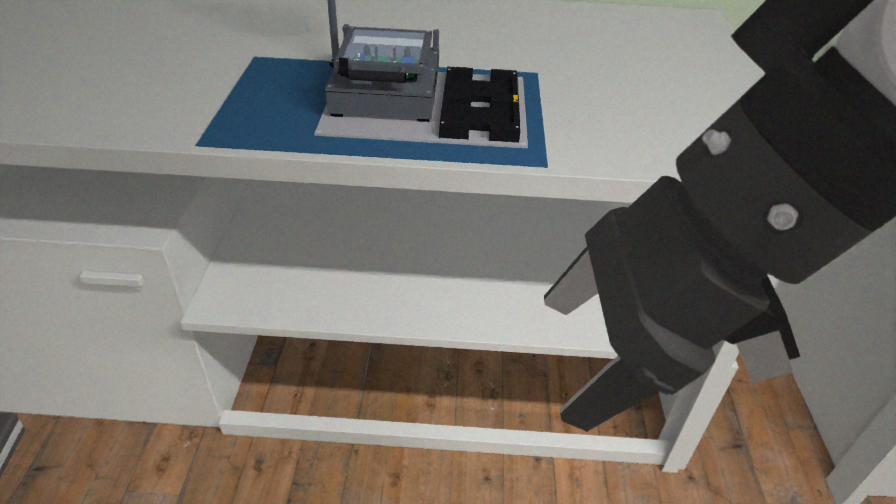

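Scaled by 1.800 from the camera's 896x504 image, which has a finer 1280x720 frame.

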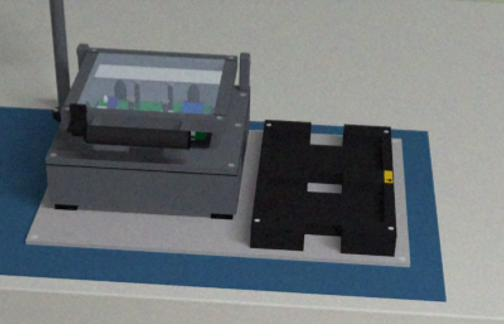

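Scene clock: 573.17 s.
Joint torques (N m): left_arm=[0.18 4.99 4.69 -8.8 -0.7 0.53 0.33] | right_arm=[-18.6 -9.27 -7.47 -4.6 -0.89 -0.82 -0.18]
External joint torques (N m): left_arm=[-0.06 0.19 0.68 0.99 0.33 0.07 0.38] | right_arm=[1.97 -0.12 -0.29 0.76 -0.37 0.03 -0.18]
Motor temperatures (°C): left_arm=[29 31 29 33 37 34 40] | right_arm=[35 34 28 32 45 35 35]
Wrist force (N): left_arm=[-8.3 0.1 -3.9] | right_arm=[1.7 7.8 -11.8]
Wrist torque (N m): left_arm=[-0.04 -0.79 -0.17] | right_arm=[0.11 0.81 0.51]
Wrist force, peak (N): left_arm=[-8.4 0.3 -4.4] | right_arm=[2.8 7.7 -12.5]
move: done
base_odometry: x=-0.888 y=-1.361 heading=-2.493
lidar_m: 1.06 0.75 0.68 1.53 1.61 2.25 3.98 4.23 3.20 1.23 0.66 0.86
base_status: done (sent for 2 of 2 s)
joint_positions: torso_squat_rad=+0.350 torso_shift_rad=+0.000 torso_pitch_rad=+0.300 torso_yaw_rad=+0.000 left_shoulder_pitch_rad=+0.408 left_shoulder_roll_rad=+0.593 left_shoulder_yaw_rad=-0.213 left_elbow_rad=-2.474 left_forearm_roll_rad=+2.177 left_wrist_pitch_rad=-0.476 left_hand_roll_rad=-1.812 left_gripper_m=+0.000 right_shoulder_pitch_rad=-1.096 right_shoulder_roll_rad=-0.656 right_shoulder_yaw_rad=+0.140 right_elbow_rad=-1.668 right_forearm_roll_rad=-1.356 right_wrist_pitch_rad=+1.873 right_hand_roll_rad=-0.862 right_gripper_m=+0.084 head_pan_rad=+0.000 head_tilt_rad=+0.750
joint_status: all done
wheel_motors_off: 0
motor_effort: left_wheel=+2(30) right_wheel=-5(26)
contact_limits: left_gripper_m 450 mA; right_gripper_m 672.5 mA
chest: x=-0.1366 y=-0.0007 z=+1.2337 quat_wxyz=(+0.989, +0.000, +0.149, +0.000) (m; base frame)
left_hand: x=+0.2100 y=+0.2599 z=+1.0799 quat_wxyz=(+0.737, +0.000, -0.676, +0.000) (m; base frame)
right_hand: x=+0.2901 y=-0.0998 z=+1.1300 quat_wxyz=(+0.961, +0.275, +0.001, +0.001) (m; base frame)
pictures: head_camera
camera_calibration:
head_camera: T_world_to_cam=[[0.0348288, -0.998752, 0.0358046, -0.0513314], [-0.846281, -0.0485307, -0.530522, 0.763547], [0.531598, -0.0118233, -0.846914, 1.17014], [0, 0, 0, 1]] pos_world=[0.0259177, -0.000376949, 1.39793]

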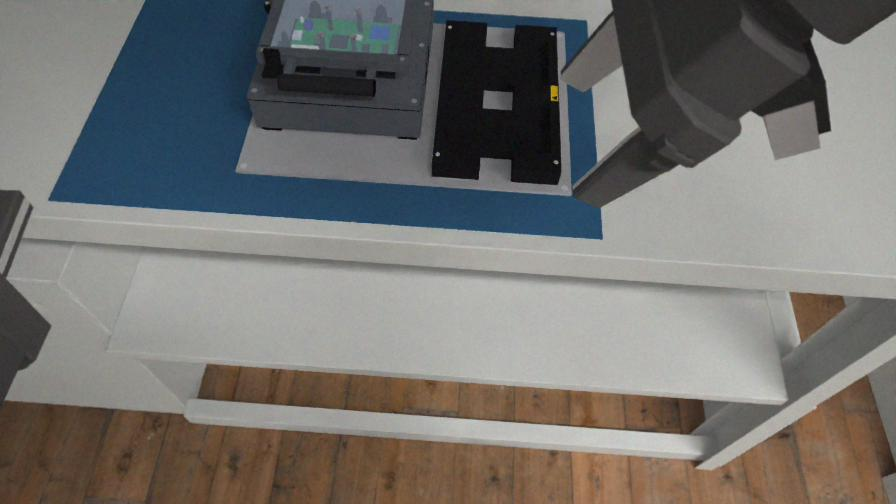

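move:
  base: {"turn_rad_s":-0.2,"for_s":0.17}
  cameras: []

move:
  base: {"x_m_s":0.15,"for_s":1.33}
  cameras: ["head_camera"]

Scene clock: 581.47 s.
Joint torques (N m): left_arm=[0.16 4.88 4.52 -8.78 -0.74 0.47 0.44] | right_arm=[-18.35 -9.18 -7.17 -4.55 -0.86 -0.75 -0.18]
External joint torques (N m): left_arm=[-0.09 0.08 0.52 1 0.29 0.01 0.5] | right_arm=[2.21 -0.03 0.01 0.82 -0.35 0.1 -0.18]
Motor temperatures (°C): left_arm=[29 31 29 33 37 34 40] | right_arm=[35 34 28 32 45 35 35]
Wrist force (N): left_arm=[-8.2 -0.2 -3.8] | right_arm=[2.0 7.6 -12.3]
Wrist torque (N m): left_arm=[0.00 -0.78 -0.15] | right_arm=[0.11 0.81 0.53]
Wrist force, peak (N): left_arm=[-8.7 -0.1 -3.8] | right_arm=[2.1 8.0 -12.6]
move: done
base_odometry: x=-0.888 y=-1.361 heading=-2.507
lidar_m: 1.06 0.76 0.69 1.53 1.61 2.23 3.98 4.29 3.20 1.31 0.65 0.84
base_status: done (sent for 0.17 of 0.17 s)
joint_positions: torso_squat_rad=+0.350 torso_shift_rad=+0.000 torso_pitch_rad=+0.300 torso_yaw_rad=+0.000 left_shoulder_pitch_rad=+0.408 left_shoulder_roll_rad=+0.593 left_shoulder_yaw_rad=-0.213 left_elbow_rad=-2.474 left_forearm_roll_rad=+2.177 left_wrist_pitch_rad=-0.476 left_hand_roll_rad=-1.812 left_gripper_m=+0.000 right_shoulder_pitch_rad=-1.096 right_shoulder_roll_rad=-0.656 right_shoulder_yaw_rad=+0.140 right_elbow_rad=-1.668 right_forearm_roll_rad=-1.356 right_wrist_pitch_rad=+1.873 right_hand_roll_rad=-0.862 right_gripper_m=+0.084 head_pan_rad=+0.000 head_tilt_rad=+0.750
joint_status: not commanded
wheel_motors_off: 0
motor_effort: left_wheel=+3(25) right_wheel=-6(24)
contact_limits: left_gripper_m 450 mA; right_gripper_m 672.5 mA
chest: x=-0.1366 y=-0.0007 z=+1.2337 quat_wxyz=(+0.989, +0.000, +0.149, +0.000) (m; base frame)
left_hand: x=+0.2100 y=+0.2599 z=+1.0799 quat_wxyz=(+0.737, +0.000, -0.676, +0.000) (m; base frame)
right_hand: x=+0.2901 y=-0.0998 z=+1.1300 quat_wxyz=(+0.961, +0.275, +0.001, +0.001) (m; base frame)
pictures: none
No camera images: "cameras" was empty.

Scene clock: 583.73 s.
Joint torques (N m): left_arm=[0.29 4.96 4.55 -8.84 -0.75 0.46 0.4] | right_arm=[-18.43 -9.2 -7.38 -4.57 -0.82 -0.83 -0.23]
External joint torques (N m): left_arm=[0.04 0.16 0.55 0.95 0.28 0.01 0.46] | right_arm=[2.14 -0.05 -0.2 0.79 -0.3 0.01 -0.23]
Motor temperatures (°C): left_arm=[29 31 29 33 37 34 40] | right_arm=[35 34 28 32 45 35 35]
Wrist force (N): left_arm=[-8.2 0.1 -3.9] | right_arm=[1.8 7.7 -12.0]
Wrist torque (N m): left_arm=[-0.04 -0.78 -0.16] | right_arm=[0.11 0.79 0.54]
Wrist force, peak (N): left_arm=[-8.3 0.1 -4.3] | right_arm=[1.9 8.0 -12.4]
move: done
base_odometry: x=-1.049 y=-1.480 heading=-2.507
lidar_m: 0.86 0.75 0.58 0.90 1.59 2.22 4.18 4.31 3.21 0.96 0.57 0.84
base_status: done (sent for 1.33 of 1.33 s)
joint_positions: torso_squat_rad=+0.350 torso_shift_rad=+0.000 torso_pitch_rad=+0.300 torso_yaw_rad=+0.000 left_shoulder_pitch_rad=+0.408 left_shoulder_roll_rad=+0.593 left_shoulder_yaw_rad=-0.213 left_elbow_rad=-2.474 left_forearm_roll_rad=+2.177 left_wrist_pitch_rad=-0.476 left_hand_roll_rad=-1.812 left_gripper_m=+0.000 right_shoulder_pitch_rad=-1.096 right_shoulder_roll_rad=-0.656 right_shoulder_yaw_rad=+0.140 right_elbow_rad=-1.668 right_forearm_roll_rad=-1.356 right_wrist_pitch_rad=+1.873 right_hand_roll_rad=-0.862 right_gripper_m=+0.084 head_pan_rad=+0.000 head_tilt_rad=+0.750
joint_status: not commanded
wheel_motors_off: 0
motor_effort: left_wheel=-2(25) right_wheel=+0(28)
contact_limits: left_gripper_m 450 mA; right_gripper_m 672.5 mA
chest: x=-0.1366 y=-0.0007 z=+1.2337 quat_wxyz=(+0.989, +0.000, +0.149, +0.000) (m; base frame)
left_hand: x=+0.2100 y=+0.2599 z=+1.0799 quat_wxyz=(+0.737, +0.000, -0.676, +0.000) (m; base frame)
right_hand: x=+0.2901 y=-0.0999 z=+1.1300 quat_wxyz=(+0.961, +0.275, +0.000, +0.001) (m; base frame)
pictures: head_camera
camera_calibration:
head_camera: T_world_to_cam=[[0.0348296, -0.998752, 0.0358061, -0.0513318], [-0.846252, -0.0485328, -0.530568, 0.763579], [0.531643, -0.0118216, -0.846886, 1.17014], [0, 0, 0, 1]] pos_world=[0.0258736, -0.000376276, 1.39794]

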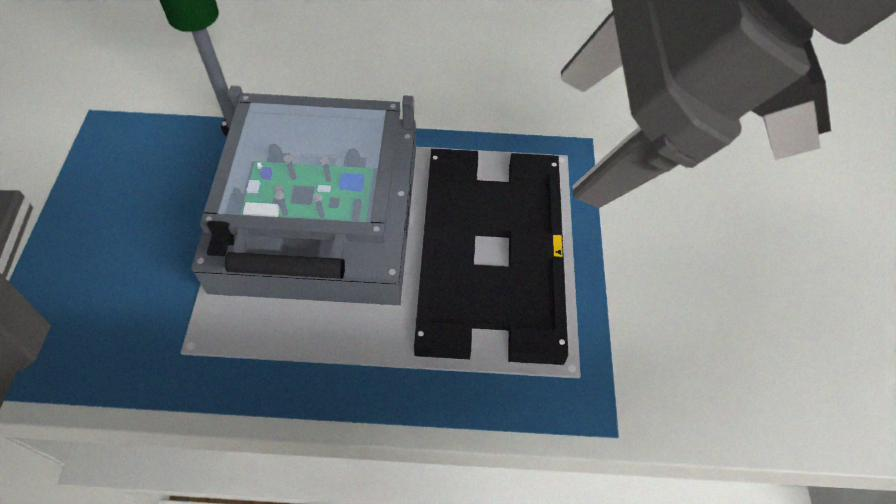

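move:
  joints: {"head_tilt_rad":0.35}
  cameras: ["head_camera"]

move:
  target: {"side":"left","x":0.18,"y":0.245,"z":1.05,"quat_wxyz":[0.902,-0.083,-0.374,-0.2]}
  min_time_s: 1.5
  cameras: []

move:
  target: {"side":"left","x":0.263,"y":0.201,"z":1.003,"quat_wxyz":[0.902,-0.083,-0.374,-0.2]}
  min_time_s: 1.5
  cameras: []

move:
  joints: {"head_tilt_rad":0.75}
  cameras: ["head_camera","left_wrist_camera"]

Scene clock: 595.43 s.
Joint torques (N m): left_arm=[0.34 4.95 4.59 -8.77 -0.72 0.46 0.36] | right_arm=[-18.46 -9.01 -7.37 -4.45 -0.89 -0.73 -0.18]
External joint torques (N m): left_arm=[0.09 0.15 0.59 1.01 0.3 0 0.42] | right_arm=[2.11 0.15 -0.19 0.91 -0.37 0.12 -0.18]
Motor temperatures (°C): left_arm=[29 31 29 33 37 34 40] | right_arm=[35 34 28 32 45 35 35]
Wrist force (N): left_arm=[-8.3 -0.2 -4.1] | right_arm=[2.2 7.8 -12.4]
Wrist torque (N m): left_arm=[0.01 -0.78 -0.16] | right_arm=[0.08 0.83 0.53]
Wrist force, peak (N): left_arm=[-8.6 0.1 -3.9] | right_arm=[2.2 7.7 -12.6]
move: done
base_odometry: x=-1.049 y=-1.480 heading=-2.507
lidar_m: 0.86 0.76 0.58 0.91 1.59 2.22 4.18 4.31 3.21 0.96 0.57 0.84
base_status: not commanded
joint_positions: torso_squat_rad=+0.350 torso_shift_rad=+0.000 torso_pitch_rad=+0.300 torso_yaw_rad=+0.000 left_shoulder_pitch_rad=+0.408 left_shoulder_roll_rad=+0.593 left_shoulder_yaw_rad=-0.213 left_elbow_rad=-2.474 left_forearm_roll_rad=+2.177 left_wrist_pitch_rad=-0.476 left_hand_roll_rad=-1.812 left_gripper_m=+0.000 right_shoulder_pitch_rad=-1.096 right_shoulder_roll_rad=-0.656 right_shoulder_yaw_rad=+0.140 right_elbow_rad=-1.668 right_forearm_roll_rad=-1.356 right_wrist_pitch_rad=+1.873 right_hand_roll_rad=-0.862 right_gripper_m=+0.084 head_pan_rad=+0.000 head_tilt_rad=+0.350
joint_status: all done
wheel_motors_off: 0
motor_effort: left_wheel=-3(4) right_wheel=-1(2)
contact_limits: left_gripper_m 450 mA; right_gripper_m 672.5 mA
chest: x=-0.1366 y=-0.0007 z=+1.2337 quat_wxyz=(+0.989, +0.000, +0.149, +0.000) (m; base frame)
left_hand: x=+0.2100 y=+0.2599 z=+1.0799 quat_wxyz=(+0.737, +0.000, -0.676, +0.000) (m; base frame)
right_hand: x=+0.2901 y=-0.0999 z=+1.1300 quat_wxyz=(+0.961, +0.275, +0.000, +0.001) (m; base frame)
pictures: head_camera
camera_calibration:
head_camera: T_world_to_cam=[[0.0177797, -0.99876, 0.0465057, -0.0674708], [-0.572907, -0.0482968, -0.818196, 1.18698], [0.819427, -0.0120962, -0.573056, 0.798012], [0, 0, 0, 1]] pos_world=[0.0273137, -0.000407061, 1.43162]

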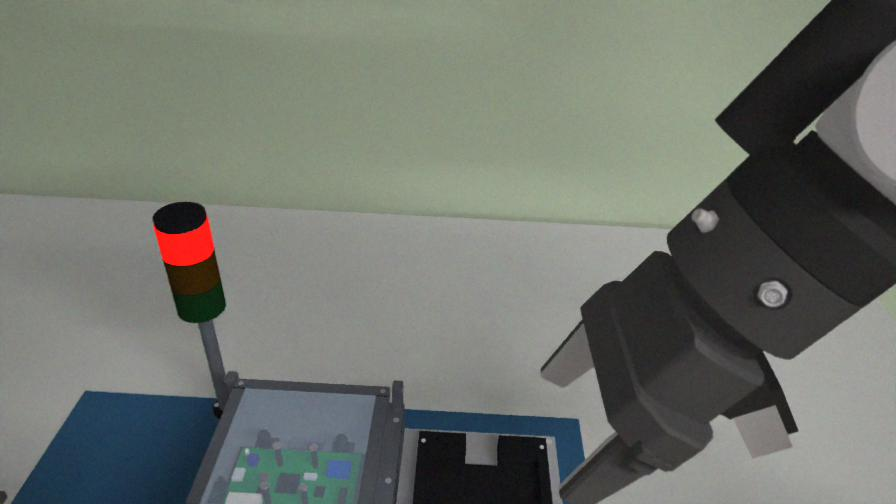

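Scene clock: 597.37 s.
Joint torques (N m): left_arm=[-4.41 6.74 6.96 -2.78 -0.76 -0.26 0.22] | right_arm=[-18.45 -9.08 -7.34 -4.51 -0.77 -0.77 -0.22]
External joint torques (N m): left_arm=[1.49 0.27 0.51 -0.04 0.13 -0.2 0.26] | right_arm=[2.12 0.08 -0.16 0.86 -0.26 0.07 -0.23]
Motor temperatures (°C): left_arm=[29 31 29 33 37 34 40] | right_arm=[35 34 28 32 45 35 35]
Wrist force (N): left_arm=[-6.2 0.0 -7.3] | right_arm=[2.0 7.4 -11.9]
Wrist torque (N m): left_arm=[-0.09 -0.68 -0.19] | right_arm=[0.13 0.83 0.52]
Wrist force, peak (N): left_arm=[-9.0 -1.1 -4.1] | right_arm=[2.4 7.6 -12.5]
move: done
base_odometry: x=-1.049 y=-1.480 heading=-2.507
lidar_m: 0.86 0.75 0.58 0.91 1.59 2.22 4.18 4.31 3.21 0.96 0.57 0.84
base_status: not commanded
joint_positions: torso_squat_rad=+0.350 torso_shift_rad=+0.000 torso_pitch_rad=+0.300 torso_yaw_rad=+0.000 left_shoulder_pitch_rad=+0.516 left_shoulder_roll_rad=+1.869 left_shoulder_yaw_rad=+0.088 left_elbow_rad=-2.617 left_forearm_roll_rad=+3.141 left_wrist_pitch_rad=-0.580 left_hand_roll_rad=-1.608 left_gripper_m=+0.000 right_shoulder_pitch_rad=-1.096 right_shoulder_roll_rad=-0.656 right_shoulder_yaw_rad=+0.140 right_elbow_rad=-1.668 right_forearm_roll_rad=-1.356 right_wrist_pitch_rad=+1.873 right_hand_roll_rad=-0.862 right_gripper_m=+0.084 head_pan_rad=+0.000 head_tilt_rad=+0.350
joint_status: all done
wheel_motors_off: 0
motor_effort: left_wheel=-2(4) right_wheel=+0(3)
contact_limits: left_gripper_m 450 mA; right_gripper_m 672.5 mA
chest: x=-0.1366 y=-0.0007 z=+1.2337 quat_wxyz=(+0.989, +0.000, +0.149, +0.000) (m; base frame)
left_hand: x=+0.1805 y=+0.2446 z=+1.0495 quat_wxyz=(+0.901, -0.082, -0.376, -0.199) (m; base frame)
left_hand_status: reached (checked arc, planned for 1.6 s): 1 mm and 0.3 deg off.
right_hand: x=+0.2901 y=-0.0999 z=+1.1300 quat_wxyz=(+0.961, +0.275, +0.000, +0.001) (m; base frame)
pictures: none
No camera images: "cameras" was empty.

Scene clock: 599.20 s.
Joint torques (N m): left_arm=[-12.12 -2.02 6.57 0.61 -0.46 -1.19 0.02] | right_arm=[-18.36 -8.72 -7.55 -4.51 -0.86 -0.83 -0.26]
External joint torques (N m): left_arm=[1.55 1.15 0.73 1 0.3 -0.2 0.05] | right_arm=[2.2 0.43 -0.37 0.86 -0.35 0.02 -0.27]
Motor temperatures (°C): left_arm=[29 31 29 33 37 34 40] | right_arm=[35 34 28 32 45 35 35]
Wrist force (N): left_arm=[-6.0 0.3 -7.5] | right_arm=[2.2 7.7 -11.9]
Wrist torque (N m): left_arm=[-0.08 -0.66 -0.14] | right_arm=[0.11 0.81 0.52]
Wrist force, peak (N): left_arm=[-6.3 -0.1 -7.9] | right_arm=[2.2 7.7 -12.5]
move: done
base_odometry: x=-1.049 y=-1.480 heading=-2.507
lidar_m: 0.86 0.76 0.58 0.90 1.59 2.23 4.18 4.31 3.21 0.96 0.57 0.85
base_status: not commanded
joint_positions: torso_squat_rad=+0.350 torso_shift_rad=+0.000 torso_pitch_rad=+0.300 torso_yaw_rad=+0.000 left_shoulder_pitch_rad=+1.074 left_shoulder_roll_rad=+2.536 left_shoulder_yaw_rad=+0.619 left_elbow_rad=-2.300 left_forearm_roll_rad=+2.873 left_wrist_pitch_rad=-0.700 left_hand_roll_rad=-0.882 left_gripper_m=+0.000 right_shoulder_pitch_rad=-1.096 right_shoulder_roll_rad=-0.656 right_shoulder_yaw_rad=+0.140 right_elbow_rad=-1.668 right_forearm_roll_rad=-1.356 right_wrist_pitch_rad=+1.873 right_hand_roll_rad=-0.862 right_gripper_m=+0.084 head_pan_rad=+0.000 head_tilt_rad=+0.350
joint_status: all done
wheel_motors_off: 0
motor_effort: left_wheel=-3(4) right_wheel=+2(4)
contact_limits: left_gripper_m 450 mA; right_gripper_m 672.5 mA
chest: x=-0.1366 y=-0.0007 z=+1.2337 quat_wxyz=(+0.989, +0.000, +0.149, +0.000) (m; base frame)
left_hand: x=+0.2630 y=+0.2010 z=+1.0032 quat_wxyz=(+0.902, -0.083, -0.374, -0.200) (m; base frame)
left_hand_status: reached (checked arc, planned for 1.5 s): 0 mm and 0.0 deg off.
right_hand: x=+0.2901 y=-0.0999 z=+1.1300 quat_wxyz=(+0.961, +0.275, +0.000, +0.001) (m; base frame)
pictures: none
No camera images: "cameras" was empty.

Scene clock: 600.13 s.
Joint torques (N m): left_arm=[-12.06 -1.86 6.74 0.52 -0.55 -1.24 0.01] | right_arm=[-18.22 -8.91 -7.3 -4.54 -0.86 -0.78 -0.26]
External joint torques (N m): left_arm=[1.62 1.31 0.9 0.91 0.21 -0.25 0.05] | right_arm=[2.34 0.24 -0.12 0.83 -0.34 0.07 -0.27]
Motor temperatures (°C): left_arm=[29 31 29 33 37 34 40] | right_arm=[35 34 28 32 45 35 35]
Wrist force (N): left_arm=[-6.0 0.1 -7.4] | right_arm=[2.0 7.7 -12.2]
Wrist torque (N m): left_arm=[-0.06 -0.67 -0.15] | right_arm=[0.10 0.82 0.51]
Wrist force, peak (N): left_arm=[-6.2 0.1 -7.8] | right_arm=[2.2 8.0 -12.4]
move: done
base_odometry: x=-1.049 y=-1.480 heading=-2.507
lidar_m: 0.86 0.75 0.58 0.91 1.60 2.23 4.18 4.31 3.21 0.96 0.57 0.84
base_status: not commanded
joint_positions: torso_squat_rad=+0.350 torso_shift_rad=+0.000 torso_pitch_rad=+0.300 torso_yaw_rad=+0.000 left_shoulder_pitch_rad=+1.074 left_shoulder_roll_rad=+2.536 left_shoulder_yaw_rad=+0.619 left_elbow_rad=-2.300 left_forearm_roll_rad=+2.873 left_wrist_pitch_rad=-0.700 left_hand_roll_rad=-0.882 left_gripper_m=+0.000 right_shoulder_pitch_rad=-1.096 right_shoulder_roll_rad=-0.656 right_shoulder_yaw_rad=+0.140 right_elbow_rad=-1.668 right_forearm_roll_rad=-1.356 right_wrist_pitch_rad=+1.873 right_hand_roll_rad=-0.862 right_gripper_m=+0.084 head_pan_rad=+0.000 head_tilt_rad=+0.750
joint_status: all done
wheel_motors_off: 0
motor_effort: left_wheel=-3(4) right_wheel=+1(4)
contact_limits: left_gripper_m 450 mA; right_gripper_m 672.5 mA
chest: x=-0.1366 y=-0.0007 z=+1.2337 quat_wxyz=(+0.989, +0.000, +0.149, +0.000) (m; base frame)
left_hand: x=+0.2630 y=+0.2010 z=+1.0032 quat_wxyz=(+0.902, -0.083, -0.374, -0.200) (m; base frame)
right_hand: x=+0.2901 y=-0.0999 z=+1.1300 quat_wxyz=(+0.961, +0.275, +0.000, +0.001) (m; base frame)
pictures: head_camera, left_wrist_camera
camera_calibration:
head_camera: T_world_to_cam=[[0.034822, -0.998753, 0.0357893, -0.0513226], [-0.846251, -0.0485174, -0.530571, 0.763587], [0.531646, -0.0118111, -0.846885, 1.17013], [0, 0, 0, 1]] pos_world=[0.0258783, -0.00039075, 1.39794]
left_wrist_camera: T_world_to_cam=[[0.655148, -0.288226, 0.69836, -0.816264], [-0.669327, -0.650156, 0.359581, -0.0197783], [0.350403, -0.70301, -0.618866, 0.739004], [0, 0, 0, 1]] pos_world=[0.262586, 0.2714, 1.0345]

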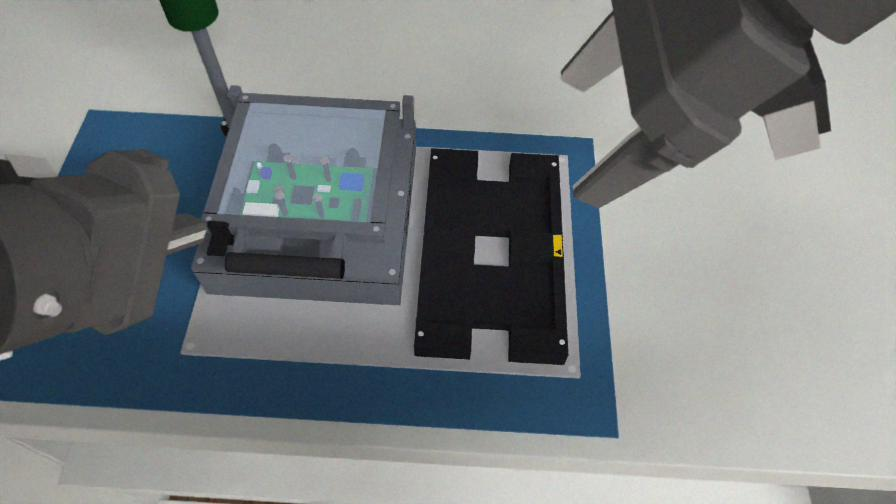

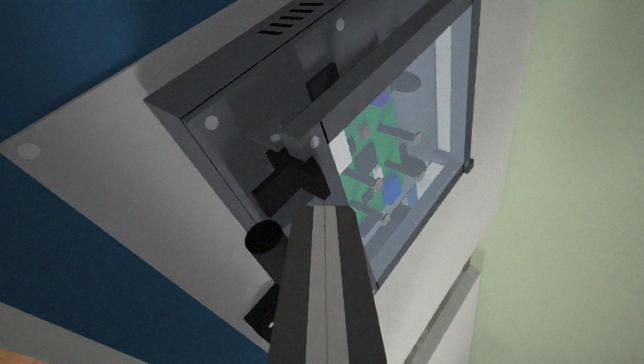

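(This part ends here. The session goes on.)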